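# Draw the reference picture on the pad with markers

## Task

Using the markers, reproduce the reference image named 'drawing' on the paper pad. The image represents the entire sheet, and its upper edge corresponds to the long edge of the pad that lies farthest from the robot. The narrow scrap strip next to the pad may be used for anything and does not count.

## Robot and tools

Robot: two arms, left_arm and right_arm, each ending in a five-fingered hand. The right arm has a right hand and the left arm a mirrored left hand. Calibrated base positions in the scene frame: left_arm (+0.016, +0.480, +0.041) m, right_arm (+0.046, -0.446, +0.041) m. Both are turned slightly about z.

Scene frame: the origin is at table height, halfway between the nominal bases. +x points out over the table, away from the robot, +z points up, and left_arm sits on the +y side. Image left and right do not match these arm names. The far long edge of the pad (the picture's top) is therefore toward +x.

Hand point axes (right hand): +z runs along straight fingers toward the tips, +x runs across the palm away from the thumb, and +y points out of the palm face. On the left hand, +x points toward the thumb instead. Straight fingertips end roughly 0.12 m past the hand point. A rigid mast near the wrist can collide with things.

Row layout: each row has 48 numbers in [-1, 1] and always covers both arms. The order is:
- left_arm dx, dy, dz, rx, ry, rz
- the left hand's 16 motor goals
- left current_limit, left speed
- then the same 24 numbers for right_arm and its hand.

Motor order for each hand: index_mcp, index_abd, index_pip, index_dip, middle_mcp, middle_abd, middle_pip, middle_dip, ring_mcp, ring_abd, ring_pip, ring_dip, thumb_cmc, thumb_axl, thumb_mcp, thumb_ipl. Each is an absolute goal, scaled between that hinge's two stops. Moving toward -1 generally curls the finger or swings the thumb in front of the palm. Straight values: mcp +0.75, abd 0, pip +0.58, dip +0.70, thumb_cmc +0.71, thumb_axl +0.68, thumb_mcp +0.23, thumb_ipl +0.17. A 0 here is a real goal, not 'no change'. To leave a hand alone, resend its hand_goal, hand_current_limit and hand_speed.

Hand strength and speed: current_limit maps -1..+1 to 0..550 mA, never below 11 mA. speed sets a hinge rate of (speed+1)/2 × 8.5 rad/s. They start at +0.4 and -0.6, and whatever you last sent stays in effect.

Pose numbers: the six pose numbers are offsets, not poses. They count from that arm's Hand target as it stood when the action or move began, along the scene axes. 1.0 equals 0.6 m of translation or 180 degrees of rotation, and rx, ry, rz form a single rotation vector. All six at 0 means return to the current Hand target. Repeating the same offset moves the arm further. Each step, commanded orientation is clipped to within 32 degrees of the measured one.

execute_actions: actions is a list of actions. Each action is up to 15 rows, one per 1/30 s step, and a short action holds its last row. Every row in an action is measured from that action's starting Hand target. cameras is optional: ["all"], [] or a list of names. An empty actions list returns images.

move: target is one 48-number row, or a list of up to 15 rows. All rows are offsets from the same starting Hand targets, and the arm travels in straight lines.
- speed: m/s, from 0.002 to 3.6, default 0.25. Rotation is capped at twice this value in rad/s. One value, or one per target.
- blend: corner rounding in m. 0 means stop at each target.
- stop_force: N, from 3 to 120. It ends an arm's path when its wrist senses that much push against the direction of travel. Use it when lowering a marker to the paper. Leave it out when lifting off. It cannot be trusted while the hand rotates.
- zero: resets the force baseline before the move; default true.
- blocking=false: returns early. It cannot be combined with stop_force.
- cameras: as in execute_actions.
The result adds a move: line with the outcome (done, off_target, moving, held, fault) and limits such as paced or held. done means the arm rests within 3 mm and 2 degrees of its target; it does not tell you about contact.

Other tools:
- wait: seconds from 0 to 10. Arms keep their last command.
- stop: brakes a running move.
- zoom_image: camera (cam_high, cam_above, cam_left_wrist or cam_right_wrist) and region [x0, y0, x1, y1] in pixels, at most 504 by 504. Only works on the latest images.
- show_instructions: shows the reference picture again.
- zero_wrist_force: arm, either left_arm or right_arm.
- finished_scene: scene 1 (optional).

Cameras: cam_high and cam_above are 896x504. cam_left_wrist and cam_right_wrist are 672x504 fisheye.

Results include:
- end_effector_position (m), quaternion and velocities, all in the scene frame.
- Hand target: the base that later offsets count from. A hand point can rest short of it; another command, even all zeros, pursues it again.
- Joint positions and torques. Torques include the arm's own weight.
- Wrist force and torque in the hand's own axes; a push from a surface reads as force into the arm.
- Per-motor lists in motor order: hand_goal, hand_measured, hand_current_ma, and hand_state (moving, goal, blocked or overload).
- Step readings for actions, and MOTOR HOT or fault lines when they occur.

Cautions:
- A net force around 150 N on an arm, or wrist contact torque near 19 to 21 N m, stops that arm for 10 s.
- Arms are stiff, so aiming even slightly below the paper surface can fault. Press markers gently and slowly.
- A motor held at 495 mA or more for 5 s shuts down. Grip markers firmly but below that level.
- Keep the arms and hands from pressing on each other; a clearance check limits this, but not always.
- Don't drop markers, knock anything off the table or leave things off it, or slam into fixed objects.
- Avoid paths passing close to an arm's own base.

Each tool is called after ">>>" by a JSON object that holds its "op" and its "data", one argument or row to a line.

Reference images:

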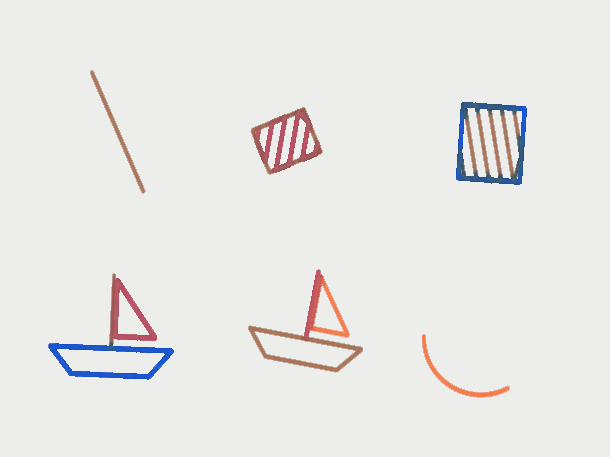

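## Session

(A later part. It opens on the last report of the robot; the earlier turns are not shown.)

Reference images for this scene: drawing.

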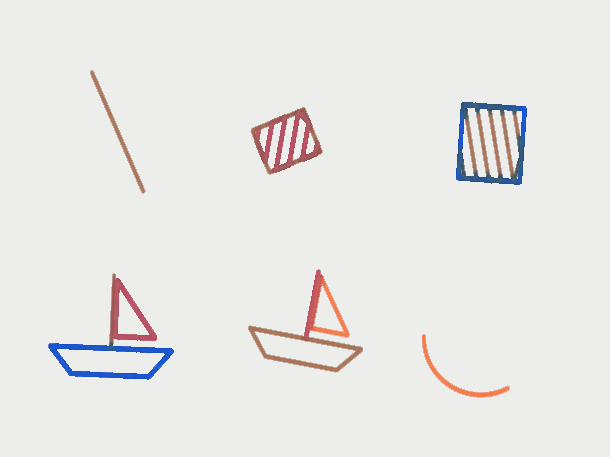

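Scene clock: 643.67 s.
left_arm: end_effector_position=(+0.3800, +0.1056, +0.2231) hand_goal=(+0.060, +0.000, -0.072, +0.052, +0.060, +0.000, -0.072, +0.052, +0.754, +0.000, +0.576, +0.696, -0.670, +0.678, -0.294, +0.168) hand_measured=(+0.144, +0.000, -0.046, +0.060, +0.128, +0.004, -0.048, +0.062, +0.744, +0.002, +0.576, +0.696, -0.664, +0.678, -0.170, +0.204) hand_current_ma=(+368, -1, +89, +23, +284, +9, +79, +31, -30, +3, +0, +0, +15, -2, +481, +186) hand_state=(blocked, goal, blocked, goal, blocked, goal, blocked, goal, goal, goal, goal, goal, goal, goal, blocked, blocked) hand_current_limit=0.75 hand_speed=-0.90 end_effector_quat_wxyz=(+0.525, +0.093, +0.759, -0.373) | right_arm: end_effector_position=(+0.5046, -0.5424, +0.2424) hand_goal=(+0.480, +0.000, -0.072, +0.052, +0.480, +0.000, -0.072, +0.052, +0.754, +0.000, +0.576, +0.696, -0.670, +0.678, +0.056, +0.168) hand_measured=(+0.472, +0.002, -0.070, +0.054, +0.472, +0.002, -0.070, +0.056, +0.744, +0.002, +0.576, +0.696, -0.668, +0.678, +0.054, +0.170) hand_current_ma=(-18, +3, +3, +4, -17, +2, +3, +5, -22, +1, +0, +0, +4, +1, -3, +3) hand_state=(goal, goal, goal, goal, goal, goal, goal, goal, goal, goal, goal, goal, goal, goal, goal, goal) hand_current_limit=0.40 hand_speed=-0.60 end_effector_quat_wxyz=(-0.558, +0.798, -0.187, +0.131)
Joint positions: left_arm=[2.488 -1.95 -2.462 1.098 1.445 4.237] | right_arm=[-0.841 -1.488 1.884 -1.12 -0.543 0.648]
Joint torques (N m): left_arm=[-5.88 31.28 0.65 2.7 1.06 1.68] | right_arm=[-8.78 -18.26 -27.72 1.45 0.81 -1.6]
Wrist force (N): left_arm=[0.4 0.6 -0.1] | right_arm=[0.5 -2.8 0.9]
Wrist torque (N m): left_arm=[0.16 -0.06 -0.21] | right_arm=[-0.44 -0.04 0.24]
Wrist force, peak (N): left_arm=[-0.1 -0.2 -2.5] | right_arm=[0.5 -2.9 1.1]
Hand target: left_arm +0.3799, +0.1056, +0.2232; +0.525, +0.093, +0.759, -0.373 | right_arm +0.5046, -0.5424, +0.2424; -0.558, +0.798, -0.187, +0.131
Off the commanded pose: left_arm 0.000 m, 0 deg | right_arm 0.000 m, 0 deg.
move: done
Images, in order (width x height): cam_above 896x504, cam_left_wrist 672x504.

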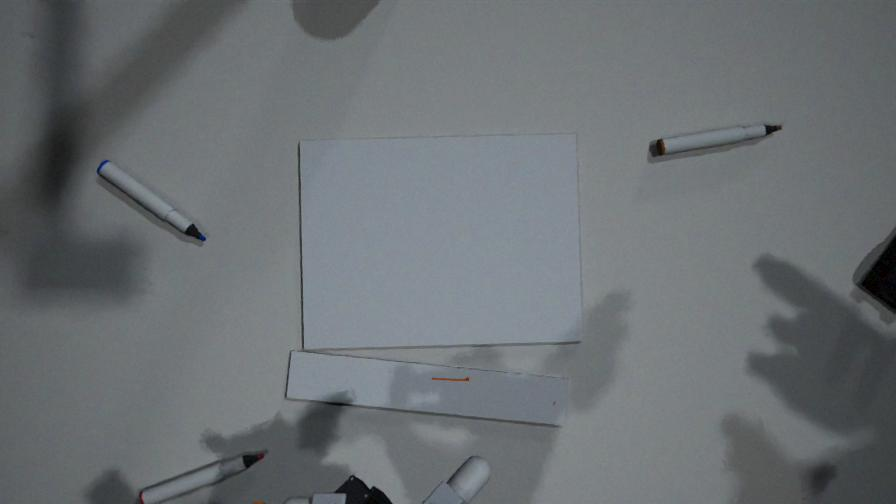

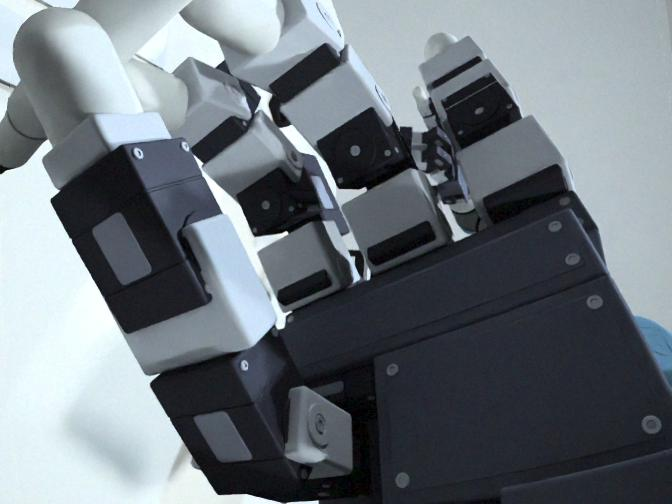

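>>> {"op": "move", "data": {
  "target": [0.363,-0.2615,-0.1803,0,0,0,0.06,0,-0.073,0.051,0.06,0,-0.073,0.051,0.754,0,0.576,0.696,-0.671,0.677,-0.295,0.168,0.75,-0.9,0,0,0,0,0,0,0.479,0,-0.073,0.051,0.479,0,-0.073,0.051,0.754,0,0.576,0.696,-0.671,0.677,0.056,0.168,0.4,-0.6],
  "speed": 0.2,
  "cameras": []
}}

>>> {"op": "move", "data": {
  "target": [0,0,-0.035,0,0,0,0.06,0,-0.073,0.051,0.06,0,-0.073,0.051,0.754,0,0.576,0.696,-0.671,0.677,-0.295,0.168,0.75,-0.9,0,0,0,0,0,0,0.479,0,-0.073,0.051,0.479,0,-0.073,0.051,0.754,0,0.576,0.696,-0.671,0.677,0.056,0.168,0.4,-0.6],
  "speed": 0.01,
  "stop_force": 3,
  "cameras": []
}}

>>> {"op": "move", "data": {
  "target": [
    [0,0,0.03,0,0,0,0.06,0,-0.073,0.051,0.06,0,-0.073,0.051,0.754,0,0.576,0.696,-0.671,0.677,-0.295,0.168,0.75,-0.9,0,0,0,0,0,0,0.479,0,-0.073,0.051,0.479,0,-0.073,0.051,0.754,0,0.576,0.696,-0.671,0.677,0.056,0.168,0.4,-0.6],
    [-0.3,0.2,0.15,0,0,0,0.06,0,-0.073,0.051,0.06,0,-0.073,0.051,0.754,0,0.576,0.696,-0.671,0.677,-0.295,0.168,0.75,-0.9,0,0,0,0,0,0,0.479,0,-0.073,0.051,0.479,0,-0.073,0.051,0.754,0,0.576,0.696,-0.671,0.677,0.056,0.168,0.4,-0.6]
  ],
  "speed": [0.05,0.25],
  "cameras": ["cam_above"]
}}

>>> {"op": "zoom_image", "data": {
  "camera": "cam_above",
  "region": [460, 260, 540, 320]
}}

Scene clock: 704.43 s.
left_arm: end_effector_position=(+0.5976, -0.0513, +0.1150) hand_goal=(+0.060, +0.000, -0.072, +0.052, +0.060, +0.000, -0.072, +0.052, +0.754, +0.000, +0.576, +0.696, -0.670, +0.678, -0.294, +0.168) hand_measured=(+0.144, +0.000, -0.046, +0.060, +0.128, +0.004, -0.048, +0.062, +0.744, +0.002, +0.576, +0.696, -0.664, +0.678, -0.170, +0.204) hand_current_ma=(+368, -1, +89, +23, +284, +9, +79, +31, -30, +3, +0, +0, +15, -2, +481, +186) hand_state=(blocked, goal, blocked, goal, blocked, goal, blocked, goal, goal, goal, goal, goal, goal, goal, blocked, blocked) hand_current_limit=0.75 hand_speed=-0.90 end_effector_quat_wxyz=(+0.525, +0.092, +0.759, -0.373) | right_arm: end_effector_position=(+0.5046, -0.5424, +0.2424) hand_goal=(+0.480, +0.000, -0.072, +0.052, +0.480, +0.000, -0.072, +0.052, +0.754, +0.000, +0.576, +0.696, -0.670, +0.678, +0.056, +0.168) hand_measured=(+0.472, +0.002, -0.070, +0.054, +0.472, +0.002, -0.070, +0.056, +0.744, +0.002, +0.576, +0.696, -0.668, +0.678, +0.054, +0.170) hand_current_ma=(-18, +3, +3, +4, -17, +2, +3, +5, -22, +1, +0, +0, +4, +1, -3, +3) hand_state=(goal, goal, goal, goal, goal, goal, goal, goal, goal, goal, goal, goal, goal, goal, goal, goal) hand_current_limit=0.40 hand_speed=-0.60 end_effector_quat_wxyz=(-0.558, +0.798, -0.187, +0.131)
Joint positions: left_arm=[2.482 -2.512 -1.668 0.867 1.451 4.236] | right_arm=[-0.841 -1.488 1.884 -1.12 -0.543 0.648]
Joint torques (N m): left_arm=[-2.34 39.36 22.32 3.77 0.9 -1.85] | right_arm=[-8.86 -18 -27.84 1.76 0.93 -1.83]
Wrist force (N): left_arm=[0.3 0.1 0.2] | right_arm=[0.9 -2.7 0.7]
Wrist torque (N m): left_arm=[0.06 -0.07 -0.20] | right_arm=[-0.42 -0.08 0.27]
Wrist force, peak (N): left_arm=[0.2 -0.3 -2.3] | right_arm=[1.0 -3.0 0.9]
Hand target: left_arm +0.5977, -0.0513, +0.1150; +0.525, +0.093, +0.759, -0.373 | right_arm +0.5046, -0.5424, +0.2424; -0.558, +0.798, -0.187, +0.131
Off the commanded pose: left_arm 0.000 m, 0 deg | right_arm 0.000 m, 0 deg.
move: done
No camera images: "cameras" was empty.

Scene clock: 706.60 s.
left_arm: end_effector_position=(+0.5977, -0.0513, +0.1022) hand_goal=(+0.060, +0.000, -0.072, +0.052, +0.060, +0.000, -0.072, +0.052, +0.754, +0.000, +0.576, +0.696, -0.670, +0.678, -0.294, +0.168) hand_measured=(+0.144, -0.008, -0.046, +0.060, +0.124, +0.004, -0.048, +0.062, +0.744, +0.002, +0.576, +0.696, -0.668, +0.678, -0.170, +0.206) hand_current_ma=(+368, -20, +90, +23, +270, +8, +79, +31, -30, +3, +0, +0, +7, -2, +481, +187) hand_state=(blocked, goal, blocked, goal, blocked, goal, blocked, goal, goal, goal, goal, goal, goal, goal, blocked, blocked) hand_current_limit=0.75 hand_speed=-0.90 end_effector_quat_wxyz=(+0.525, +0.092, +0.759, -0.373) | right_arm: end_effector_position=(+0.5046, -0.5424, +0.2424) hand_goal=(+0.480, +0.000, -0.072, +0.052, +0.480, +0.000, -0.072, +0.052, +0.754, +0.000, +0.576, +0.696, -0.670, +0.678, +0.056, +0.168) hand_measured=(+0.472, +0.002, -0.070, +0.054, +0.472, +0.002, -0.070, +0.056, +0.744, +0.002, +0.576, +0.696, -0.668, +0.678, +0.054, +0.170) hand_current_ma=(-18, +3, +3, +4, -17, +2, +3, +5, -22, +1, +0, +0, +4, +1, -3, +3) hand_state=(goal, goal, goal, goal, goal, goal, goal, goal, goal, goal, goal, goal, goal, goal, goal, goal) hand_current_limit=0.40 hand_speed=-0.60 end_effector_quat_wxyz=(-0.558, +0.798, -0.187, +0.131)
Joint positions: left_arm=[2.482 -2.539 -1.661 0.886 1.451 4.236] | right_arm=[-0.841 -1.488 1.884 -1.12 -0.543 0.648]
Joint torques (N m): left_arm=[5.25 52.94 5.27 -0.91 -2.47 -1.31] | right_arm=[-6.59 -17.46 -28.05 1.47 1 -1.48]
Wrist force (N): left_arm=[-0.3 -0.5 0.2] | right_arm=[0.6 -2.6 0.7]
Wrist torque (N m): left_arm=[0.05 -0.09 -0.18] | right_arm=[-0.41 -0.05 0.25]
Wrist force, peak (N): left_arm=[-3.2 -0.8 -0.1] | right_arm=[0.7 -2.9 0.8]
Hand target: left_arm +0.5977, -0.0513, +0.1022; +0.525, +0.093, +0.759, -0.373 (not the last commanded pose) | right_arm +0.5046, -0.5424, +0.2424; -0.558, +0.798, -0.187, +0.131
Off the commanded pose: left_arm 0.008 m, 0 deg | right_arm 0.000 m, 0 deg.
move: contact (left_arm)
No camera images: "cameras" was empty.

Scene clock: 708.67 s.
left_arm: end_effector_position=(+0.4177, +0.0686, +0.1922) hand_goal=(+0.060, +0.000, -0.072, +0.052, +0.060, +0.000, -0.072, +0.052, +0.754, +0.000, +0.576, +0.696, -0.670, +0.678, -0.294, +0.168) hand_measured=(+0.144, -0.004, -0.046, +0.060, +0.124, +0.008, -0.048, +0.062, +0.744, +0.002, +0.576, +0.696, -0.666, +0.678, -0.170, +0.206) hand_current_ma=(+368, -7, +90, +23, +270, +18, +79, +31, -30, +3, +0, +0, +10, -2, +481, +187) hand_state=(blocked, goal, blocked, goal, blocked, goal, blocked, goal, goal, goal, goal, goal, goal, goal, blocked, blocked) hand_current_limit=0.75 hand_speed=-0.90 end_effector_quat_wxyz=(+0.525, +0.092, +0.759, -0.373) | right_arm: end_effector_position=(+0.5046, -0.5424, +0.2424) hand_goal=(+0.480, +0.000, -0.072, +0.052, +0.480, +0.000, -0.072, +0.052, +0.754, +0.000, +0.576, +0.696, -0.670, +0.678, +0.056, +0.168) hand_measured=(+0.472, +0.002, -0.070, +0.054, +0.472, +0.002, -0.070, +0.056, +0.744, +0.002, +0.576, +0.696, -0.668, +0.678, +0.054, +0.170) hand_current_ma=(-18, +3, +3, +4, -17, +2, +3, +5, -22, +1, +0, +0, +4, +1, -3, +3) hand_state=(goal, goal, goal, goal, goal, goal, goal, goal, goal, goal, goal, goal, goal, goal, goal, goal) hand_current_limit=0.40 hand_speed=-0.60 end_effector_quat_wxyz=(-0.558, +0.798, -0.187, +0.131)
Joint positions: left_arm=[2.463 -2.108 -2.316 1.111 1.47 4.233] | right_arm=[-0.841 -1.488 1.884 -1.12 -0.543 0.648]
Joint torques (N m): left_arm=[8.75 37.12 2.41 0.84 -2.47 -0.32] | right_arm=[-8.46 -17.75 -27.77 1.51 1.22 -1.75]
Wrist force (N): left_arm=[0.3 0.4 0.2] | right_arm=[0.8 -2.4 1.0]
Wrist torque (N m): left_arm=[0.11 -0.02 -0.20] | right_arm=[-0.40 -0.08 0.27]
Wrist force, peak (N): left_arm=[1.2 1.2 1.7] | right_arm=[0.9 -2.7 1.1]
Hand target: left_arm +0.4177, +0.0687, +0.1922; +0.525, +0.093, +0.759, -0.373 | right_arm +0.5046, -0.5424, +0.2424; -0.558, +0.798, -0.187, +0.131
Off the commanded pose: left_arm 0.000 m, 0 deg | right_arm 0.000 m, 0 deg.
move: done
Images, in order (width x height): cam_above 896x504.

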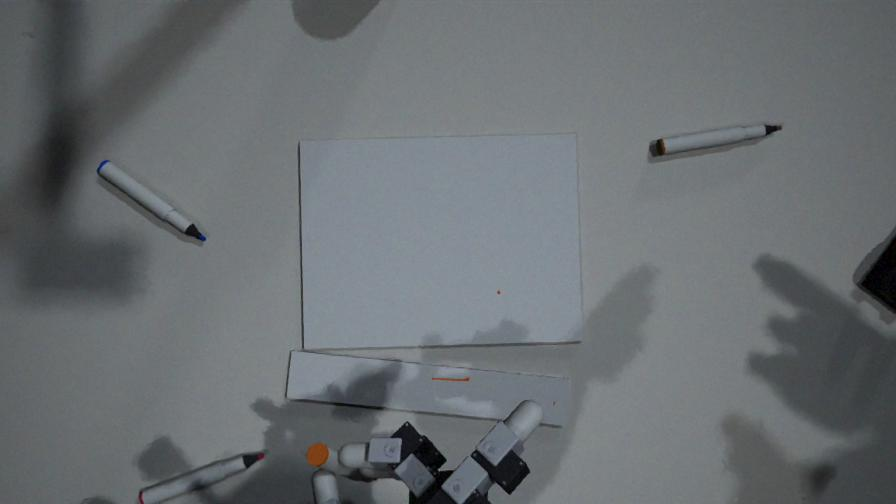

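Scaled by 6.300.

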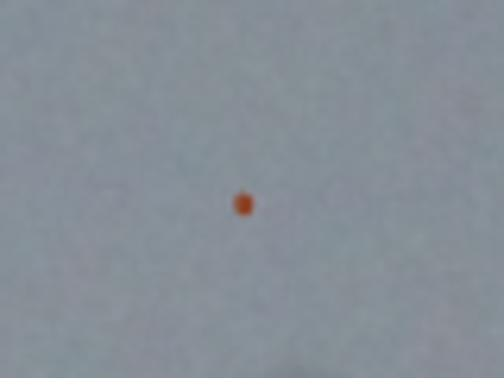

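>>> {"op": "move", "data": {
  "target": [
    [0.3058,-0.1952,-0.1287,0,0,0,0.06,0,-0.073,0.051,0.06,0,-0.073,0.051,0.754,0,0.576,0.696,-0.671,0.677,-0.295,0.168,0.75,-0.9,0,0,0,0,0,0,0.479,0,-0.073,0.051,0.479,0,-0.073,0.051,0.754,0,0.576,0.696,-0.671,0.677,0.056,0.168,0.4,-0.6],
    [0.3058,-0.1952,-0.1508,0,0,0,0.06,0,-0.073,0.051,0.06,0,-0.073,0.051,0.754,0,0.576,0.696,-0.671,0.677,-0.295,0.168,0.75,-0.9,0,0,0,0,0,0,0.479,0,-0.073,0.051,0.479,0,-0.073,0.051,0.754,0,0.576,0.696,-0.671,0.677,0.056,0.168,0.4,-0.6],
    [0.3058,-0.1952,-0.1287,0,0,0,0.06,0,-0.073,0.051,0.06,0,-0.073,0.051,0.754,0,0.576,0.696,-0.671,0.677,-0.295,0.168,0.75,-0.9,0,0,0,0,0,0,0.479,0,-0.073,0.051,0.479,0,-0.073,0.051,0.754,0,0.576,0.696,-0.671,0.677,0.056,0.168,0.4,-0.6],
    [0.2643,-0.2672,-0.1287,0,0,0,0.06,0,-0.073,0.051,0.06,0,-0.073,0.051,0.754,0,0.576,0.696,-0.671,0.677,-0.295,0.168,0.75,-0.9,0,0,0,0,0,0,0.479,0,-0.073,0.051,0.479,0,-0.073,0.051,0.754,0,0.576,0.696,-0.671,0.677,0.056,0.168,0.4,-0.6],
    [0.2643,-0.2672,-0.1508,0,0,0,0.06,0,-0.073,0.051,0.06,0,-0.073,0.051,0.754,0,0.576,0.696,-0.671,0.677,-0.295,0.168,0.75,-0.9,0,0,0,0,0,0,0.479,0,-0.073,0.051,0.479,0,-0.073,0.051,0.754,0,0.576,0.696,-0.671,0.677,0.056,0.168,0.4,-0.6]
  ],
  "speed": [0.2,0.03,0.05,0.1,0.03],
  "cameras": []
}}

>>> {"op": "move", "data": {
  "target": [
    [0,0,0.022,0,0,0,0.06,0,-0.073,0.051,0.06,0,-0.073,0.051,0.754,0,0.576,0.696,-0.671,0.677,-0.295,0.168,0.75,-0.9,0,0,0,0,0,0,0.479,0,-0.073,0.051,0.479,0,-0.073,0.051,0.754,0,0.576,0.696,-0.671,0.677,0.056,0.168,0.4,-0.6],
    [-0.2643,0.2672,0.1508,0,0,0,0.06,0,-0.073,0.051,0.06,0,-0.073,0.051,0.754,0,0.576,0.696,-0.671,0.677,-0.295,0.168,0.75,-0.9,0,0,0,0,0,0,0.479,0,-0.073,0.051,0.479,0,-0.073,0.051,0.754,0,0.576,0.696,-0.671,0.677,0.056,0.168,0.4,-0.6]
  ],
  "speed": [0.05,0.25],
  "cameras": ["cam_above"]
}}

>>> {"op": "zoom_image", "data": {
  "camera": "cam_above",
  "region": [470, 270, 570, 345]
}}

Scene clock: 761.27 s.
left_arm: end_effector_position=(+0.5763, -0.0917, +0.1018) hand_goal=(+0.060, +0.000, -0.072, +0.052, +0.060, +0.000, -0.072, +0.052, +0.754, +0.000, +0.576, +0.696, -0.670, +0.678, -0.294, +0.168) hand_measured=(+0.144, -0.004, -0.046, +0.060, +0.124, +0.006, -0.048, +0.062, +0.746, +0.002, +0.576, +0.696, -0.668, +0.678, -0.170, +0.206) hand_current_ma=(+368, -7, +90, +23, +270, +15, +79, +31, -27, +3, +0, +0, +7, -3, +481, +187) hand_state=(blocked, goal, blocked, goal, blocked, goal, blocked, goal, goal, goal, goal, goal, goal, goal, blocked, blocked) hand_current_limit=0.75 hand_speed=-0.90 end_effector_quat_wxyz=(+0.525, +0.093, +0.759, -0.373) | right_arm: end_effector_position=(+0.5046, -0.5424, +0.2424) hand_goal=(+0.480, +0.000, -0.072, +0.052, +0.480, +0.000, -0.072, +0.052, +0.754, +0.000, +0.576, +0.696, -0.670, +0.678, +0.056, +0.168) hand_measured=(+0.472, +0.002, -0.070, +0.054, +0.472, +0.002, -0.070, +0.056, +0.744, +0.002, +0.576, +0.696, -0.668, +0.678, +0.054, +0.170) hand_current_ma=(-18, +3, +3, +4, -17, +2, +3, +5, -22, +1, +0, +0, +4, +1, -3, +3) hand_state=(goal, goal, goal, goal, goal, goal, goal, goal, goal, goal, goal, goal, goal, goal, goal, goal) hand_current_limit=0.40 hand_speed=-0.60 end_effector_quat_wxyz=(-0.558, +0.798, -0.187, +0.131)
Joint positions: left_arm=[2.403 -2.562 -1.599 0.849 1.529 4.223] | right_arm=[-0.841 -1.488 1.884 -1.12 -0.543 0.648]
Joint torques (N m): left_arm=[-6.16 55.92 11.6 -0.58 0.54 2.02] | right_arm=[-7.69 -17.05 -26.88 1.42 1.2 -1.68]
Wrist force (N): left_arm=[-0.6 0.0 0.0] | right_arm=[0.9 -2.5 0.9]
Wrist torque (N m): left_arm=[0.08 -0.01 -0.09] | right_arm=[-0.40 -0.10 0.28]
Wrist force, peak (N): left_arm=[-3.0 -0.5 0.0] | right_arm=[0.8 -3.1 0.9]
Hand target: left_arm +0.5763, -0.0916, +0.1017; +0.525, +0.093, +0.759, -0.373 | right_arm +0.5046, -0.5424, +0.2424; -0.558, +0.798, -0.187, +0.131
Off the commanded pose: left_arm 0.000 m, 0 deg | right_arm 0.000 m, 0 deg.
move: done
No camera images: "cameras" was empty.

Scene clock: 763.33 s.
left_arm: end_effector_position=(+0.4178, +0.0687, +0.1922) hand_goal=(+0.060, +0.000, -0.072, +0.052, +0.060, +0.000, -0.072, +0.052, +0.754, +0.000, +0.576, +0.696, -0.670, +0.678, -0.294, +0.168) hand_measured=(+0.144, -0.002, -0.046, +0.060, +0.124, +0.006, -0.048, +0.062, +0.746, +0.002, +0.576, +0.696, -0.666, +0.678, -0.170, +0.206) hand_current_ma=(+368, -5, +90, +23, +270, +16, +79, +31, -27, +3, +0, +0, +8, -3, +481, +187) hand_state=(blocked, goal, blocked, goal, blocked, goal, blocked, goal, goal, goal, goal, goal, goal, goal, blocked, blocked) hand_current_limit=0.75 hand_speed=-0.90 end_effector_quat_wxyz=(+0.525, +0.093, +0.759, -0.373) | right_arm: end_effector_position=(+0.5046, -0.5424, +0.2424) hand_goal=(+0.480, +0.000, -0.072, +0.052, +0.480, +0.000, -0.072, +0.052, +0.754, +0.000, +0.576, +0.696, -0.670, +0.678, +0.056, +0.168) hand_measured=(+0.472, +0.002, -0.070, +0.054, +0.472, +0.002, -0.070, +0.056, +0.744, +0.002, +0.576, +0.696, -0.668, +0.678, +0.054, +0.170) hand_current_ma=(-18, +3, +3, +4, -17, +2, +3, +5, -22, +1, +0, +0, +4, +1, -3, +3) hand_state=(goal, goal, goal, goal, goal, goal, goal, goal, goal, goal, goal, goal, goal, goal, goal, goal) hand_current_limit=0.40 hand_speed=-0.60 end_effector_quat_wxyz=(-0.558, +0.798, -0.187, +0.131)
Joint positions: left_arm=[2.463 -2.108 -2.316 1.111 1.47 4.233] | right_arm=[-0.841 -1.488 1.884 -1.12 -0.543 0.648]
Joint torques (N m): left_arm=[-6.82 36.38 0.51 1.12 2.35 -1.61] | right_arm=[-6.74 -18.14 -28.38 1.72 1.01 -1.51]
Wrist force (N): left_arm=[-0.2 0.5 -0.1] | right_arm=[0.3 -2.6 0.8]
Wrist torque (N m): left_arm=[0.13 0.02 -0.11] | right_arm=[-0.40 -0.01 0.22]
Wrist force, peak (N): left_arm=[-0.1 0.4 -2.5] | right_arm=[0.6 -3.1 0.7]
Hand target: left_arm +0.4177, +0.0687, +0.1922; +0.525, +0.093, +0.759, -0.373 | right_arm +0.5046, -0.5424, +0.2424; -0.558, +0.798, -0.187, +0.131
Off the commanded pose: left_arm 0.000 m, 0 deg | right_arm 0.000 m, 0 deg.
move: done
Images, in order (width x height): cam_above 896x504.

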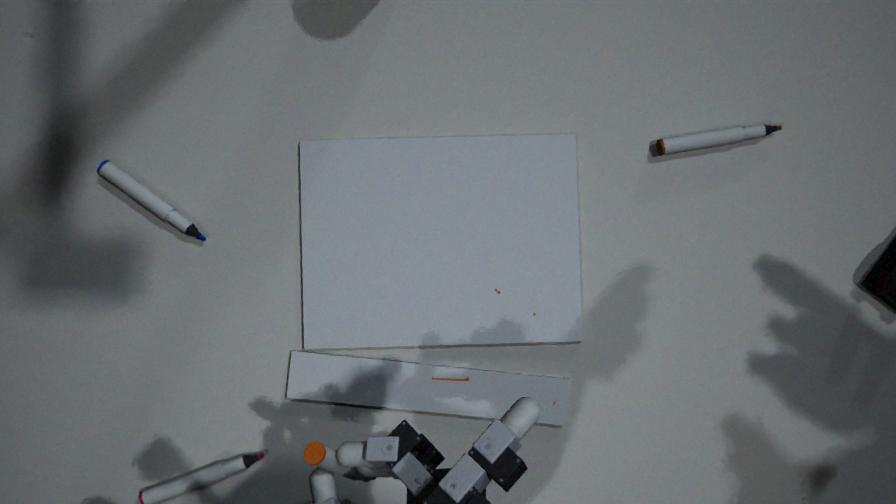

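Scaled by 5.040.

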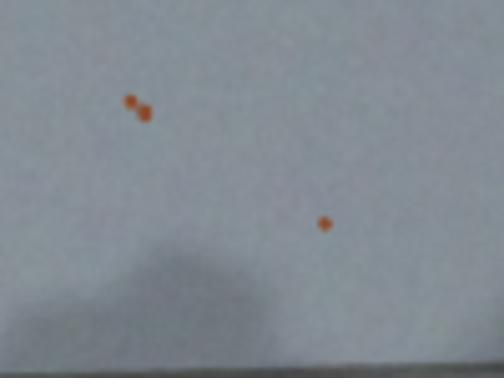

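>>> {"op": "move", "data": {
  "target": [
    [0.3073,-0.1952,-0.1287,0,0,0,0.06,0,-0.073,0.051,0.06,0,-0.073,0.051,0.754,0,0.576,0.696,-0.671,0.677,-0.295,0.168,0.75,-0.9,0,0,0,0,0,0,0.479,0,-0.073,0.051,0.479,0,-0.073,0.051,0.754,0,0.576,0.696,-0.671,0.677,0.056,0.168,0.4,-0.6],
    [0.3073,-0.1952,-0.1512,0,0,0,0.06,0,-0.073,0.051,0.06,0,-0.073,0.051,0.754,0,0.576,0.696,-0.671,0.677,-0.295,0.168,0.75,-0.9,0,0,0,0,0,0,0.479,0,-0.073,0.051,0.479,0,-0.073,0.051,0.754,0,0.576,0.696,-0.671,0.677,0.056,0.168,0.4,-0.6]
  ],
  "speed": [0.2,0.03],
  "cameras": []
}}

>>> {"op": "move", "data": {
  "target": [
    [-0.0067,-0.0007,0,0,0,0,0.06,0,-0.073,0.051,0.06,0,-0.073,0.051,0.754,0,0.576,0.696,-0.671,0.677,-0.295,0.168,0.75,-0.9,0,0,0,0,0,0,0.479,0,-0.073,0.051,0.479,0,-0.073,0.051,0.754,0,0.576,0.696,-0.671,0.677,0.056,0.168,0.4,-0.6],
    [-0.0148,-0.0027,0,0,0,0,0.06,0,-0.073,0.051,0.06,0,-0.073,0.051,0.754,0,0.576,0.696,-0.671,0.677,-0.295,0.168,0.75,-0.9,0,0,0,0,0,0,0.479,0,-0.073,0.051,0.479,0,-0.073,0.051,0.754,0,0.576,0.696,-0.671,0.677,0.056,0.168,0.4,-0.6],
    [-0.0224,-0.006,0,0,0,0,0.06,0,-0.073,0.051,0.06,0,-0.073,0.051,0.754,0,0.576,0.696,-0.671,0.677,-0.295,0.168,0.75,-0.9,0,0,0,0,0,0,0.479,0,-0.073,0.051,0.479,0,-0.073,0.051,0.754,0,0.576,0.696,-0.671,0.677,0.056,0.168,0.4,-0.6],
    [-0.0292,-0.0106,0,0,0,0,0.06,0,-0.073,0.051,0.06,0,-0.073,0.051,0.754,0,0.576,0.696,-0.671,0.677,-0.295,0.168,0.75,-0.9,0,0,0,0,0,0,0.479,0,-0.073,0.051,0.479,0,-0.073,0.051,0.754,0,0.576,0.696,-0.671,0.677,0.056,0.168,0.4,-0.6],
    [-0.0352,-0.0163,0,0,0,0,0.06,0,-0.073,0.051,0.06,0,-0.073,0.051,0.754,0,0.576,0.696,-0.671,0.677,-0.295,0.168,0.75,-0.9,0,0,0,0,0,0,0.479,0,-0.073,0.051,0.479,0,-0.073,0.051,0.754,0,0.576,0.696,-0.671,0.677,0.056,0.168,0.4,-0.6],
    [-0.0401,-0.0229,0,0,0,0,0.06,0,-0.073,0.051,0.06,0,-0.073,0.051,0.754,0,0.576,0.696,-0.671,0.677,-0.295,0.168,0.75,-0.9,0,0,0,0,0,0,0.479,0,-0.073,0.051,0.479,0,-0.073,0.051,0.754,0,0.576,0.696,-0.671,0.677,0.056,0.168,0.4,-0.6],
    [-0.0438,-0.0302,0,0,0,0,0.06,0,-0.073,0.051,0.06,0,-0.073,0.051,0.754,0,0.576,0.696,-0.671,0.677,-0.295,0.168,0.75,-0.9,0,0,0,0,0,0,0.479,0,-0.073,0.051,0.479,0,-0.073,0.051,0.754,0,0.576,0.696,-0.671,0.677,0.056,0.168,0.4,-0.6],
    [-0.046,-0.038,0,0,0,0,0.06,0,-0.073,0.051,0.06,0,-0.073,0.051,0.754,0,0.576,0.696,-0.671,0.677,-0.295,0.168,0.75,-0.9,0,0,0,0,0,0,0.479,0,-0.073,0.051,0.479,0,-0.073,0.051,0.754,0,0.576,0.696,-0.671,0.677,0.056,0.168,0.4,-0.6],
    [-0.0468,-0.046,0,0,0,0,0.06,0,-0.073,0.051,0.06,0,-0.073,0.051,0.754,0,0.576,0.696,-0.671,0.677,-0.295,0.168,0.75,-0.9,0,0,0,0,0,0,0.479,0,-0.073,0.051,0.479,0,-0.073,0.051,0.754,0,0.576,0.696,-0.671,0.677,0.056,0.168,0.4,-0.6],
    [-0.0462,-0.0541,0,0,0,0,0.06,0,-0.073,0.051,0.06,0,-0.073,0.051,0.754,0,0.576,0.696,-0.671,0.677,-0.295,0.168,0.75,-0.9,0,0,0,0,0,0,0.479,0,-0.073,0.051,0.479,0,-0.073,0.051,0.754,0,0.576,0.696,-0.671,0.677,0.056,0.168,0.4,-0.6],
    [-0.0442,-0.0619,0,0,0,0,0.06,0,-0.073,0.051,0.06,0,-0.073,0.051,0.754,0,0.576,0.696,-0.671,0.677,-0.295,0.168,0.75,-0.9,0,0,0,0,0,0,0.479,0,-0.073,0.051,0.479,0,-0.073,0.051,0.754,0,0.576,0.696,-0.671,0.677,0.056,0.168,0.4,-0.6],
    [-0.0415,-0.0678,0,0,0,0,0.06,0,-0.073,0.051,0.06,0,-0.073,0.051,0.754,0,0.576,0.696,-0.671,0.677,-0.295,0.168,0.75,-0.9,0,0,0,0,0,0,0.479,0,-0.073,0.051,0.479,0,-0.073,0.051,0.754,0,0.576,0.696,-0.671,0.677,0.056,0.168,0.4,-0.6],
    [-0.0386,-0.0726,0,0,0,0,0.06,0,-0.073,0.051,0.06,0,-0.073,0.051,0.754,0,0.576,0.696,-0.671,0.677,-0.295,0.168,0.75,-0.9,0,0,0,0,0,0,0.479,0,-0.073,0.051,0.479,0,-0.073,0.051,0.754,0,0.576,0.696,-0.671,0.677,0.056,0.168,0.4,-0.6],
    [-0.0386,-0.0726,0.025,0,0,0,0.06,0,-0.073,0.051,0.06,0,-0.073,0.051,0.754,0,0.576,0.696,-0.671,0.677,-0.295,0.168,0.75,-0.9,0,0,0,0,0,0,0.479,0,-0.073,0.051,0.479,0,-0.073,0.051,0.754,0,0.576,0.696,-0.671,0.677,0.056,0.168,0.4,-0.6]
  ],
  "speed": 0.02,
  "blend": [0.001,0.001,0.001,0.001,0.001,0.001,0.001,0.001,0.001,0.001,0.001,0.001,0,0],
  "cameras": []
}}

>>> {"op": "move", "data": {
  "target": [
    [-0.2687,0.2678,0.15,0,0,0,0.06,0,-0.073,0.051,0.06,0,-0.073,0.051,0.754,0,0.576,0.696,-0.671,0.677,-0.295,0.168,0.75,-0.9,0,0,0,0,0,0,0.479,0,-0.073,0.051,0.479,0,-0.073,0.051,0.754,0,0.576,0.696,-0.671,0.677,0.056,0.168,0.4,-0.6]
  ],
  "speed": 0.25,
  "cameras": ["cam_above"]
}}

>>> {"op": "zoom_image", "data": {
  "camera": "cam_above",
  "region": [470, 270, 570, 345]
}}

Scene clock: 829.13 s.
left_arm: end_effector_position=(+0.6021, -0.0484, +0.1016) hand_goal=(+0.060, +0.000, -0.072, +0.052, +0.060, +0.000, -0.072, +0.052, +0.754, +0.000, +0.576, +0.696, -0.670, +0.678, -0.294, +0.168) hand_measured=(+0.144, -0.008, -0.046, +0.060, +0.124, +0.000, -0.048, +0.062, +0.746, +0.002, +0.576, +0.696, -0.670, +0.676, -0.170, +0.206) hand_current_ma=(+368, -18, +90, +23, +270, +1, +79, +31, -27, +3, +0, +0, +0, -4, +481, +187) hand_state=(blocked, goal, blocked, goal, blocked, goal, blocked, goal, goal, goal, goal, goal, goal, goal, blocked, blocked) hand_current_limit=0.75 hand_speed=-0.90 end_effector_quat_wxyz=(+0.525, +0.093, +0.759, -0.373) end_effector_velocity=(+0.000, +0.000, +0.000) end_effector_angular_velocity=(+0.002, +0.003, -0.001) | right_arm: end_effector_position=(+0.5046, -0.5424, +0.2424) hand_goal=(+0.480, +0.000, -0.072, +0.052, +0.480, +0.000, -0.072, +0.052, +0.754, +0.000, +0.576, +0.696, -0.670, +0.678, +0.056, +0.168) hand_measured=(+0.472, +0.002, -0.070, +0.054, +0.472, +0.002, -0.070, +0.056, +0.744, +0.002, +0.576, +0.696, -0.668, +0.678, +0.054, +0.170) hand_current_ma=(-18, +3, +3, +4, -17, +2, +3, +5, -22, +1, +0, +0, +4, +1, -3, +3) hand_state=(goal, goal, goal, goal, goal, goal, goal, goal, goal, goal, goal, goal, goal, goal, goal, goal) hand_current_limit=0.40 hand_speed=-0.60 end_effector_quat_wxyz=(-0.558, +0.798, -0.187, +0.131)
Joint positions: left_arm=[2.491 -2.541 -1.658 0.886 1.443 4.238] | right_arm=[-0.841 -1.488 1.884 -1.12 -0.543 0.648]
Joint velocities: left_arm=[0 0.002 -0.001 -0.005 -0.001 0] | right_arm=[within noise]
Joint torques (N m): left_arm=[-7.66 53.87 9.1 -0.8 1.88 -0.23] | right_arm=[-7.77 -18.07 -27.79 1.59 1.28 -1.64]
Wrist force (N): left_arm=[-1.2 0.0 0.1] | right_arm=[0.8 -2.7 0.8]
Wrist torque (N m): left_arm=[0.09 -0.02 -0.18] | right_arm=[-0.41 -0.07 0.27]
Wrist force, peak (N): left_arm=[-3.2 -0.5 -0.1] | right_arm=[1.0 -2.8 1.0]
Hand target: left_arm +0.6021, -0.0484, +0.1015; +0.525, +0.093, +0.759, -0.373 | right_arm +0.5046, -0.5424, +0.2424; -0.558, +0.798, -0.187, +0.131
Off the commanded pose: left_arm 0.000 m, 0 deg | right_arm 0.000 m, 0 deg.
move: done
No camera images: "cameras" was empty.

Scene clock: 833.27 s.
left_arm: end_effector_position=(+0.5789, -0.0920, +0.1165) hand_goal=(+0.060, +0.000, -0.072, +0.052, +0.060, +0.000, -0.072, +0.052, +0.754, +0.000, +0.576, +0.696, -0.670, +0.678, -0.294, +0.168) hand_measured=(+0.144, -0.002, -0.046, +0.060, +0.124, +0.006, -0.048, +0.062, +0.746, +0.002, +0.576, +0.696, -0.668, +0.676, -0.170, +0.206) hand_current_ma=(+366, -4, +90, +23, +270, +14, +79, +31, -27, +3, +0, +0, +4, -4, +481, +187) hand_state=(blocked, goal, blocked, goal, blocked, goal, blocked, goal, goal, goal, goal, goal, goal, goal, blocked, blocked) hand_current_limit=0.75 hand_speed=-0.90 end_effector_quat_wxyz=(+0.525, +0.092, +0.759, -0.373) | right_arm: end_effector_position=(+0.5046, -0.5424, +0.2424) hand_goal=(+0.480, +0.000, -0.072, +0.052, +0.480, +0.000, -0.072, +0.052, +0.754, +0.000, +0.576, +0.696, -0.670, +0.678, +0.056, +0.168) hand_measured=(+0.472, +0.002, -0.070, +0.054, +0.472, +0.002, -0.070, +0.056, +0.744, +0.002, +0.576, +0.696, -0.668, +0.678, +0.054, +0.170) hand_current_ma=(-18, +3, +3, +4, -17, +2, +3, +5, -22, +1, +0, +0, +4, +1, -3, +3) hand_state=(goal, goal, goal, goal, goal, goal, goal, goal, goal, goal, goal, goal, goal, goal, goal, goal) hand_current_limit=0.40 hand_speed=-0.60 end_effector_quat_wxyz=(-0.558, +0.798, -0.187, +0.131)
Joint positions: left_arm=[2.405 -2.535 -1.602 0.823 1.527 4.223] | right_arm=[-0.841 -1.488 1.884 -1.12 -0.543 0.648]
Joint torques (N m): left_arm=[6.47 42.17 14.81 3.54 -2.42 -0.07] | right_arm=[-7.46 -17.27 -27.66 1.39 1.58 -1.81]
Wrist force (N): left_arm=[0.2 0.3 0.1] | right_arm=[0.3 -2.2 0.5]
Wrist torque (N m): left_arm=[0.09 -0.06 -0.07] | right_arm=[-0.33 0.01 0.23]
Wrist force, peak (N): left_arm=[-1.8 0.0 0.2] | right_arm=[0.9 -3.0 0.9]
Hand target: left_arm +0.5789, -0.0920, +0.1165; +0.525, +0.093, +0.759, -0.373 | right_arm +0.5046, -0.5424, +0.2424; -0.558, +0.798, -0.187, +0.131
Off the commanded pose: left_arm 0.000 m, 0 deg | right_arm 0.000 m, 0 deg.
move: done
No camera images: "cameras" was empty.

Scene clock: 834.77 s.
left_arm: end_effector_position=(+0.4178, +0.0687, +0.2065) hand_goal=(+0.060, +0.000, -0.072, +0.052, +0.060, +0.000, -0.072, +0.052, +0.754, +0.000, +0.576, +0.696, -0.670, +0.678, -0.294, +0.168) hand_measured=(+0.144, -0.002, -0.046, +0.060, +0.124, +0.006, -0.048, +0.062, +0.746, +0.002, +0.576, +0.696, -0.668, +0.676, -0.170, +0.206) hand_current_ma=(+366, -3, +90, +23, +270, +15, +79, +31, -27, +3, +0, +0, +5, -4, +481, +187) hand_state=(blocked, goal, blocked, goal, blocked, goal, blocked, goal, goal, goal, goal, goal, goal, goal, blocked, blocked) hand_current_limit=0.75 hand_speed=-0.90 end_effector_quat_wxyz=(+0.525, +0.093, +0.759, -0.373) | right_arm: end_effector_position=(+0.5046, -0.5424, +0.2424) hand_goal=(+0.480, +0.000, -0.072, +0.052, +0.480, +0.000, -0.072, +0.052, +0.754, +0.000, +0.576, +0.696, -0.670, +0.678, +0.056, +0.168) hand_measured=(+0.472, +0.002, -0.070, +0.054, +0.472, +0.002, -0.070, +0.056, +0.744, +0.002, +0.576, +0.696, -0.668, +0.678, +0.054, +0.170) hand_current_ma=(-18, +3, +3, +4, -17, +2, +3, +5, -22, +1, +0, +0, +4, +1, -3, +3) hand_state=(goal, goal, goal, goal, goal, goal, goal, goal, goal, goal, goal, goal, goal, goal, goal, goal) hand_current_limit=0.40 hand_speed=-0.60 end_effector_quat_wxyz=(-0.558, +0.798, -0.187, +0.131)
Joint positions: left_arm=[2.463 -2.064 -2.317 1.068 1.47 4.233] | right_arm=[-0.841 -1.488 1.884 -1.12 -0.543 0.648]
Joint torques (N m): left_arm=[-7.52 35.13 1.72 0.18 2.3 -1.46] | right_arm=[-6.36 -17.45 -28.06 1.4 1.61 -1.54]
Wrist force (N): left_arm=[0.4 0.9 -0.1] | right_arm=[0.7 -2.8 0.9]
Wrist torque (N m): left_arm=[0.19 -0.06 -0.07] | right_arm=[-0.45 -0.06 0.26]
Wrist force, peak (N): left_arm=[0.9 0.4 2.1] | right_arm=[0.7 -2.8 0.9]
Hand target: left_arm +0.4177, +0.0687, +0.2065; +0.525, +0.093, +0.759, -0.373 | right_arm +0.5046, -0.5424, +0.2424; -0.558, +0.798, -0.187, +0.131
Off the commanded pose: left_arm 0.000 m, 0 deg | right_arm 0.000 m, 0 deg.
move: done
Images, in order (width x height): cam_above 896x504.

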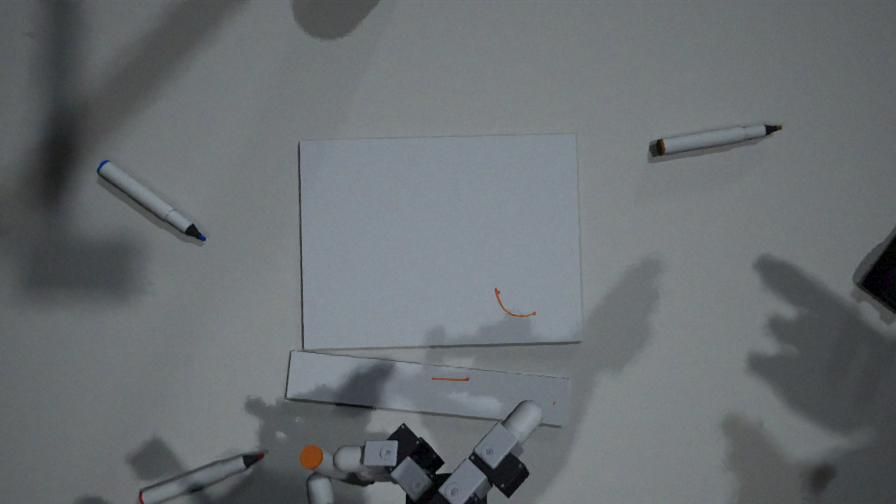

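Scaled by 5.040.

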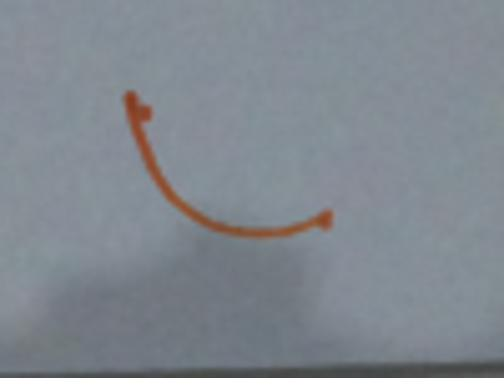

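>>> {"op": "move", "data": {
  "target": [
    [0.3082,-0.1015,-0.1525,0,0,0,0.06,0,-0.073,0.051,0.06,0,-0.073,0.051,0.754,0,0.576,0.696,-0.671,0.677,-0.295,0.168,0.75,-0.9,0,0,0,0,0,0,0.479,0,-0.073,0.051,0.479,0,-0.073,0.051,0.754,0,0.576,0.696,-0.671,0.677,0.056,0.168,0.4,-0.6],
    [0.3082,-0.1015,-0.175,0,0,0,0.06,0,-0.073,0.051,0.06,0,-0.073,0.051,0.754,0,0.576,0.696,-0.671,0.677,-0.295,0.168,0.75,-0.9,0,0,0,0,0,0,0.479,0,-0.073,0.051,0.479,0,-0.073,0.051,0.754,0,0.576,0.696,-0.671,0.677,0.056,0.168,0.4,-0.6]
  ],
  "speed": [0.25,0.03],
  "cameras": []
}}

>>> {"op": "move", "data": {
  "target": [
    [0.044,-0.0048,-0.0005,0,0,0,0.06,0,-0.073,0.051,0.06,0,-0.073,0.051,0.754,0,0.576,0.696,-0.671,0.677,-0.295,0.168,0.75,-0.9,0,0,0,0,0,0,0.479,0,-0.073,0.051,0.479,0,-0.073,0.051,0.754,0,0.576,0.696,-0.671,0.677,0.056,0.168,0.4,-0.6],
    [-0.0037,-0.0308,0,0,0,0,0.06,0,-0.073,0.051,0.06,0,-0.073,0.051,0.754,0,0.576,0.696,-0.671,0.677,-0.295,0.168,0.75,-0.9,0,0,0,0,0,0,0.479,0,-0.073,0.051,0.479,0,-0.073,0.051,0.754,0,0.576,0.696,-0.671,0.677,0.056,0.168,0.4,-0.6],
    [0,0,0,0,0,0,0.06,0,-0.073,0.051,0.06,0,-0.073,0.051,0.754,0,0.576,0.696,-0.671,0.677,-0.295,0.168,0.75,-0.9,0,0,0,0,0,0,0.479,0,-0.073,0.051,0.479,0,-0.073,0.051,0.754,0,0.576,0.696,-0.671,0.677,0.056,0.168,0.4,-0.6],
    [0,0,0.025,0,0,0,0.06,0,-0.073,0.051,0.06,0,-0.073,0.051,0.754,0,0.576,0.696,-0.671,0.677,-0.295,0.168,0.75,-0.9,0,0,0,0,0,0,0.479,0,-0.073,0.051,0.479,0,-0.073,0.051,0.754,0,0.576,0.696,-0.671,0.677,0.056,0.168,0.4,-0.6],
    [-0.3082,0.1015,0.175,0,0,0,0.06,0,-0.073,0.051,0.06,0,-0.073,0.051,0.754,0,0.576,0.696,-0.671,0.677,-0.295,0.168,0.75,-0.9,0,0,0,0,0,0,0.479,0,-0.073,0.051,0.479,0,-0.073,0.051,0.754,0,0.576,0.696,-0.671,0.677,0.056,0.168,0.4,-0.6]
  ],
  "speed": [0.02,0.02,0.02,0.05,0.25],
  "cameras": ["cam_above"]
}}

>>> {"op": "zoom_image", "data": {
  "camera": "cam_above",
  "region": [420, 240, 520, 315]
}}

Scene clock: 868.70 s.
left_arm: end_effector_position=(+0.6027, +0.0078, +0.1015) hand_goal=(+0.060, +0.000, -0.072, +0.052, +0.060, +0.000, -0.072, +0.052, +0.754, +0.000, +0.576, +0.696, -0.670, +0.678, -0.294, +0.168) hand_measured=(+0.144, -0.004, -0.046, +0.060, +0.124, +0.004, -0.048, +0.062, +0.746, +0.002, +0.576, +0.696, -0.670, +0.676, -0.170, +0.206) hand_current_ma=(+364, -10, +90, +23, +270, +10, +79, +31, -27, +3, +0, +0, +1, -4, +481, +187) hand_state=(blocked, goal, blocked, goal, blocked, goal, blocked, goal, goal, goal, goal, goal, goal, goal, blocked, blocked) hand_current_limit=0.75 hand_speed=-0.90 end_effector_quat_wxyz=(+0.525, +0.093, +0.759, -0.373) end_effector_velocity=(+0.000, +0.000, +0.002) end_effector_angular_velocity=(+0.000, +0.000, +0.002) | right_arm: end_effector_position=(+0.5046, -0.5424, +0.2424) hand_goal=(+0.480, +0.000, -0.072, +0.052, +0.480, +0.000, -0.072, +0.052, +0.754, +0.000, +0.576, +0.696, -0.670, +0.678, +0.056, +0.168) hand_measured=(+0.472, +0.002, -0.070, +0.054, +0.472, +0.002, -0.070, +0.056, +0.744, +0.002, +0.576, +0.696, -0.668, +0.678, +0.054, +0.170) hand_current_ma=(-18, +3, +3, +4, -17, +2, +3, +5, -22, +1, +0, +0, +4, +1, -3, +3) hand_state=(goal, goal, goal, goal, goal, goal, goal, goal, goal, goal, goal, goal, goal, goal, goal, goal) hand_current_limit=0.40 hand_speed=-0.60 end_effector_quat_wxyz=(-0.558, +0.798, -0.187, +0.131)
Joint positions: left_arm=[2.579 -2.496 -1.79 0.971 1.356 4.253] | right_arm=[-0.841 -1.488 1.884 -1.12 -0.543 0.648]
Joint velocities: left_arm=[0 0.005 -0.001 -0.004 0.002 0] | right_arm=[within noise]
Joint torques (N m): left_arm=[-2.04 52.01 8.49 -0.61 2.14 -1.9] | right_arm=[-6.86 -18.3 -26.67 1.44 1.43 -1.32]
Wrist force (N): left_arm=[-0.9 -0.2 -0.2] | right_arm=[0.7 -2.5 0.7]
Wrist torque (N m): left_arm=[0.12 -0.01 -0.21] | right_arm=[-0.38 -0.06 0.27]
Wrist force, peak (N): left_arm=[0.4 2.0 2.2] | right_arm=[0.9 -3.0 0.7]
Hand target: left_arm +0.6026, +0.0078, +0.1015; +0.525, +0.093, +0.759, -0.373 | right_arm +0.5046, -0.5424, +0.2424; -0.558, +0.798, -0.187, +0.131
Off the commanded pose: left_arm 0.000 m, 0 deg | right_arm 0.000 m, 0 deg.
move: done
No camera images: "cameras" was empty.

Scene clock: 874.80 s.
left_arm: end_effector_position=(+0.4178, +0.0687, +0.2064) hand_goal=(+0.060, +0.000, -0.072, +0.052, +0.060, +0.000, -0.072, +0.052, +0.754, +0.000, +0.576, +0.696, -0.670, +0.678, -0.294, +0.168) hand_measured=(+0.142, +0.002, -0.046, +0.060, +0.124, +0.006, -0.046, +0.062, +0.746, +0.002, +0.576, +0.696, -0.668, +0.676, -0.170, +0.206) hand_current_ma=(+351, +2, +90, +23, +270, +13, +85, +32, -26, +3, +0, +0, +3, -4, +481, +187) hand_state=(blocked, goal, blocked, goal, blocked, goal, blocked, goal, goal, goal, goal, goal, goal, goal, blocked, blocked) hand_current_limit=0.75 hand_speed=-0.90 end_effector_quat_wxyz=(+0.525, +0.092, +0.759, -0.373) | right_arm: end_effector_position=(+0.5046, -0.5424, +0.2424) hand_goal=(+0.480, +0.000, -0.072, +0.052, +0.480, +0.000, -0.072, +0.052, +0.754, +0.000, +0.576, +0.696, -0.670, +0.678, +0.056, +0.168) hand_measured=(+0.472, +0.002, -0.070, +0.054, +0.472, +0.002, -0.070, +0.056, +0.744, +0.002, +0.576, +0.696, -0.668, +0.678, +0.054, +0.170) hand_current_ma=(-18, +3, +3, +4, -17, +2, +3, +5, -22, +1, +0, +0, +4, +1, -3, +3) hand_state=(goal, goal, goal, goal, goal, goal, goal, goal, goal, goal, goal, goal, goal, goal, goal, goal) hand_current_limit=0.40 hand_speed=-0.60 end_effector_quat_wxyz=(-0.558, +0.798, -0.187, +0.131)
Joint positions: left_arm=[2.463 -2.064 -2.317 1.068 1.47 4.233] | right_arm=[-0.841 -1.488 1.884 -1.12 -0.543 0.648]
Joint torques (N m): left_arm=[-5.11 34.78 4.42 0.44 -1.29 1.98] | right_arm=[-6.66 -16.83 -27.06 1.23 1.94 -1.52]
Wrist force (N): left_arm=[0.1 0.6 0.0] | right_arm=[0.5 -2.8 0.7]
Wrist torque (N m): left_arm=[0.16 -0.02 -0.08] | right_arm=[-0.42 -0.03 0.24]
Wrist force, peak (N): left_arm=[0.2 1.4 2.1] | right_arm=[0.6 -3.1 1.1]
Hand target: left_arm +0.4177, +0.0687, +0.2065; +0.525, +0.093, +0.759, -0.373 | right_arm +0.5046, -0.5424, +0.2424; -0.558, +0.798, -0.187, +0.131
Off the commanded pose: left_arm 0.000 m, 0 deg | right_arm 0.000 m, 0 deg.
move: done
Images, in order (width x height): cam_above 896x504.

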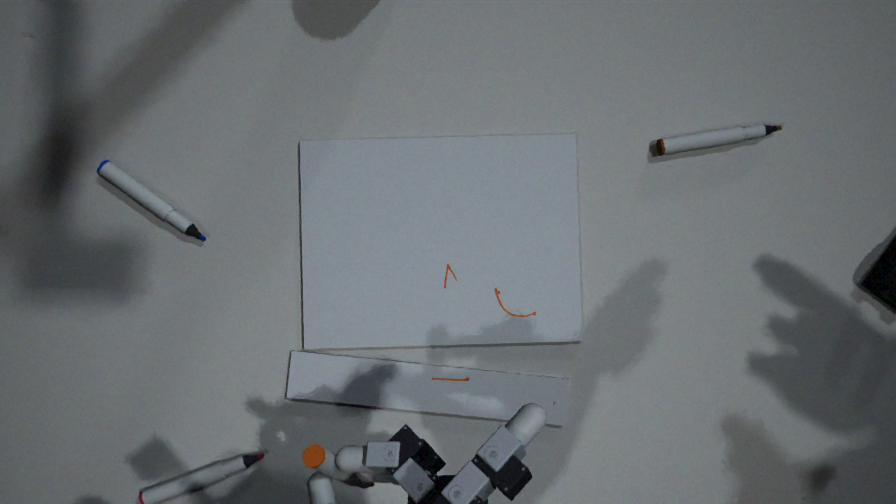

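Scaled by 5.040.

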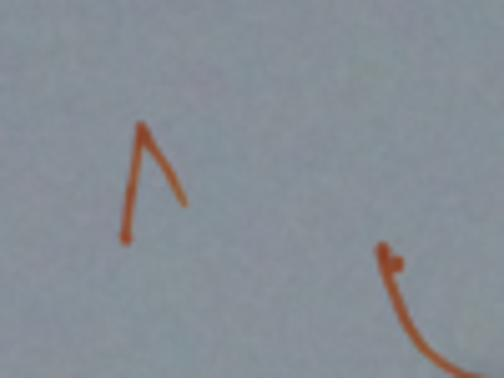

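>>> {"op": "move", "data": {
  "target": [
    [0.3535,-0.1063,-0.1525,0,0,0,0.06,0,-0.073,0.051,0.06,0,-0.073,0.051,0.754,0,0.576,0.696,-0.671,0.677,-0.295,0.168,0.75,-0.9,0,0,0,0,0,0,0.479,0,-0.073,0.051,0.479,0,-0.073,0.051,0.754,0,0.576,0.696,-0.671,0.677,0.056,0.168,0.4,-0.6],
    [0.3535,-0.1063,-0.1765,0,0,0,0.06,0,-0.073,0.051,0.06,0,-0.073,0.051,0.754,0,0.576,0.696,-0.671,0.677,-0.295,0.168,0.75,-0.9,0,0,0,0,0,0,0.479,0,-0.073,0.051,0.479,0,-0.073,0.051,0.754,0,0.576,0.696,-0.671,0.677,0.056,0.168,0.4,-0.6]
  ],
  "speed": [0.25,0.03],
  "cameras": []
}}

>>> {"op": "move", "data": {
  "target": [
    [-0.0492,-0.0265,0.0003,0,0,0,0.06,0,-0.073,0.051,0.06,0,-0.073,0.051,0.754,0,0.576,0.696,-0.671,0.677,-0.295,0.168,0.75,-0.9,0,0,0,0,0,0,0.479,0,-0.073,0.051,0.479,0,-0.073,0.051,0.754,0,0.576,0.696,-0.671,0.677,0.056,0.168,0.4,-0.6],
    [-0.0445,0.006,0.0003,0,0,0,0.06,0,-0.073,0.051,0.06,0,-0.073,0.051,0.754,0,0.576,0.696,-0.671,0.677,-0.295,0.168,0.75,-0.9,0,0,0,0,0,0,0.479,0,-0.073,0.051,0.479,0,-0.073,0.051,0.754,0,0.576,0.696,-0.671,0.677,0.056,0.168,0.4,-0.6],
    [-0.0445,0.006,0.025,0,0,0,0.06,0,-0.073,0.051,0.06,0,-0.073,0.051,0.754,0,0.576,0.696,-0.671,0.677,-0.295,0.168,0.75,-0.9,0,0,0,0,0,0,0.479,0,-0.073,0.051,0.479,0,-0.073,0.051,0.754,0,0.576,0.696,-0.671,0.677,0.056,0.168,0.4,-0.6],
    [-0.3535,0.1063,0.1765,0,0,0,0.06,0,-0.073,0.051,0.06,0,-0.073,0.051,0.754,0,0.576,0.696,-0.671,0.677,-0.295,0.168,0.75,-0.9,0,0,0,0,0,0,0.479,0,-0.073,0.051,0.479,0,-0.073,0.051,0.754,0,0.576,0.696,-0.671,0.677,0.056,0.168,0.4,-0.6]
  ],
  "speed": [0.02,0.02,0.05,0.25],
  "cameras": ["cam_above"]
}}

>>> {"op": "zoom_image", "data": {
  "camera": "cam_above",
  "region": [420, 240, 520, 315]
}}

Scene clock: 899.37 s.
left_arm: end_effector_position=(+0.6299, +0.0049, +0.1006) hand_goal=(+0.060, +0.000, -0.072, +0.052, +0.060, +0.000, -0.072, +0.052, +0.754, +0.000, +0.576, +0.696, -0.670, +0.678, -0.294, +0.168) hand_measured=(+0.142, +0.000, -0.046, +0.060, +0.124, +0.004, -0.046, +0.062, +0.746, +0.002, +0.576, +0.696, -0.670, +0.676, -0.170, +0.206) hand_current_ma=(+350, +0, +90, +23, +270, +8, +85, +32, -26, +3, +0, +0, +0, -4, +481, +187) hand_state=(blocked, goal, blocked, goal, blocked, goal, blocked, goal, goal, goal, goal, goal, goal, goal, blocked, blocked) hand_current_limit=0.75 hand_speed=-0.90 end_effector_quat_wxyz=(+0.525, +0.093, +0.759, -0.373) | right_arm: end_effector_position=(+0.5046, -0.5424, +0.2424) hand_goal=(+0.480, +0.000, -0.072, +0.052, +0.480, +0.000, -0.072, +0.052, +0.754, +0.000, +0.576, +0.696, -0.670, +0.678, +0.056, +0.168) hand_measured=(+0.472, +0.002, -0.070, +0.054, +0.472, +0.002, -0.070, +0.056, +0.744, +0.002, +0.576, +0.696, -0.668, +0.678, +0.054, +0.170) hand_current_ma=(-18, +3, +3, +4, -17, +2, +3, +5, -22, +1, +0, +0, +4, +1, -3, +3) hand_state=(goal, goal, goal, goal, goal, goal, goal, goal, goal, goal, goal, goal, goal, goal, goal, goal) hand_current_limit=0.40 hand_speed=-0.60 end_effector_quat_wxyz=(-0.558, +0.798, -0.187, +0.131)
Joint positions: left_arm=[2.6 -2.521 -1.72 0.924 1.336 4.257] | right_arm=[-0.841 -1.488 1.884 -1.12 -0.543 0.648]
Joint torques (N m): left_arm=[-1.28 51.93 9.55 -0.74 1.93 -1.82] | right_arm=[-8.22 -18.28 -28.55 1.17 1.56 -1.42]
Wrist force (N): left_arm=[0.3 0.0 -0.1] | right_arm=[0.8 -2.3 0.5]
Wrist torque (N m): left_arm=[0.10 -0.08 -0.19] | right_arm=[-0.34 -0.07 0.28]
Wrist force, peak (N): left_arm=[0.1 1.9 1.8] | right_arm=[0.8 -3.0 0.7]
Hand target: left_arm +0.6298, +0.0049, +0.1006; +0.525, +0.093, +0.759, -0.373 | right_arm +0.5046, -0.5424, +0.2424; -0.558, +0.798, -0.187, +0.131
Off the commanded pose: left_arm 0.000 m, 0 deg | right_arm 0.000 m, 0 deg.
move: done
No camera images: "cameras" was empty.

Scene clock: 904.07 s.
left_arm: end_effector_position=(+0.4178, +0.0687, +0.2064) hand_goal=(+0.060, +0.000, -0.072, +0.052, +0.060, +0.000, -0.072, +0.052, +0.754, +0.000, +0.576, +0.696, -0.670, +0.678, -0.294, +0.168) hand_measured=(+0.142, +0.002, -0.046, +0.060, +0.124, +0.004, -0.046, +0.062, +0.746, +0.002, +0.576, +0.696, -0.670, +0.676, -0.170, +0.206) hand_current_ma=(+350, +2, +90, +23, +270, +11, +85, +32, -25, +3, +0, +0, +1, -4, +481, +187) hand_state=(blocked, goal, blocked, goal, blocked, goal, blocked, goal, goal, goal, goal, goal, goal, goal, blocked, blocked) hand_current_limit=0.75 hand_speed=-0.90 end_effector_quat_wxyz=(+0.525, +0.092, +0.759, -0.373) | right_arm: end_effector_position=(+0.5046, -0.5424, +0.2424) hand_goal=(+0.480, +0.000, -0.072, +0.052, +0.480, +0.000, -0.072, +0.052, +0.754, +0.000, +0.576, +0.696, -0.670, +0.678, +0.056, +0.168) hand_measured=(+0.472, +0.002, -0.070, +0.054, +0.472, +0.002, -0.070, +0.056, +0.744, +0.002, +0.576, +0.696, -0.668, +0.678, +0.054, +0.170) hand_current_ma=(-18, +3, +3, +4, -17, +2, +3, +5, -22, +1, +0, +0, +4, +1, -3, +3) hand_state=(goal, goal, goal, goal, goal, goal, goal, goal, goal, goal, goal, goal, goal, goal, goal, goal) hand_current_limit=0.40 hand_speed=-0.60 end_effector_quat_wxyz=(-0.558, +0.798, -0.187, +0.131)
Joint positions: left_arm=[2.463 -2.064 -2.317 1.068 1.47 4.233] | right_arm=[-0.841 -1.488 1.884 -1.12 -0.543 0.648]
Joint torques (N m): left_arm=[-5.36 36.25 1.08 0.72 -1.19 1.95] | right_arm=[-8.28 -19.77 -26.49 1.31 1.66 -1.56]
Wrist force (N): left_arm=[0.4 0.4 0.1] | right_arm=[0.9 -2.6 0.5]
Wrist torque (N m): left_arm=[0.13 -0.06 -0.05] | right_arm=[-0.38 -0.07 0.27]
Wrist force, peak (N): left_arm=[-0.1 1.7 2.2] | right_arm=[0.9 -2.9 0.8]
Hand target: left_arm +0.4177, +0.0687, +0.2065; +0.525, +0.093, +0.759, -0.373 | right_arm +0.5046, -0.5424, +0.2424; -0.558, +0.798, -0.187, +0.131
Off the commanded pose: left_arm 0.000 m, 0 deg | right_arm 0.000 m, 0 deg.
move: done
Images, in order (width x height): cam_above 896x504.

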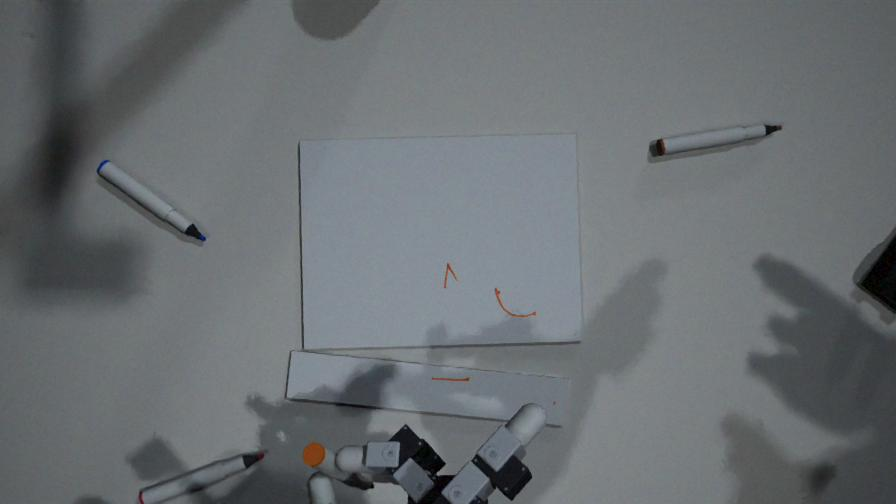

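Scaled by 5.040.

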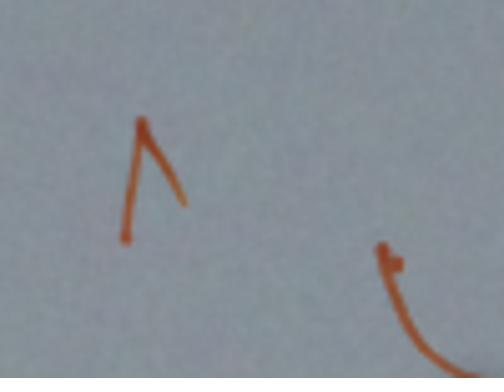

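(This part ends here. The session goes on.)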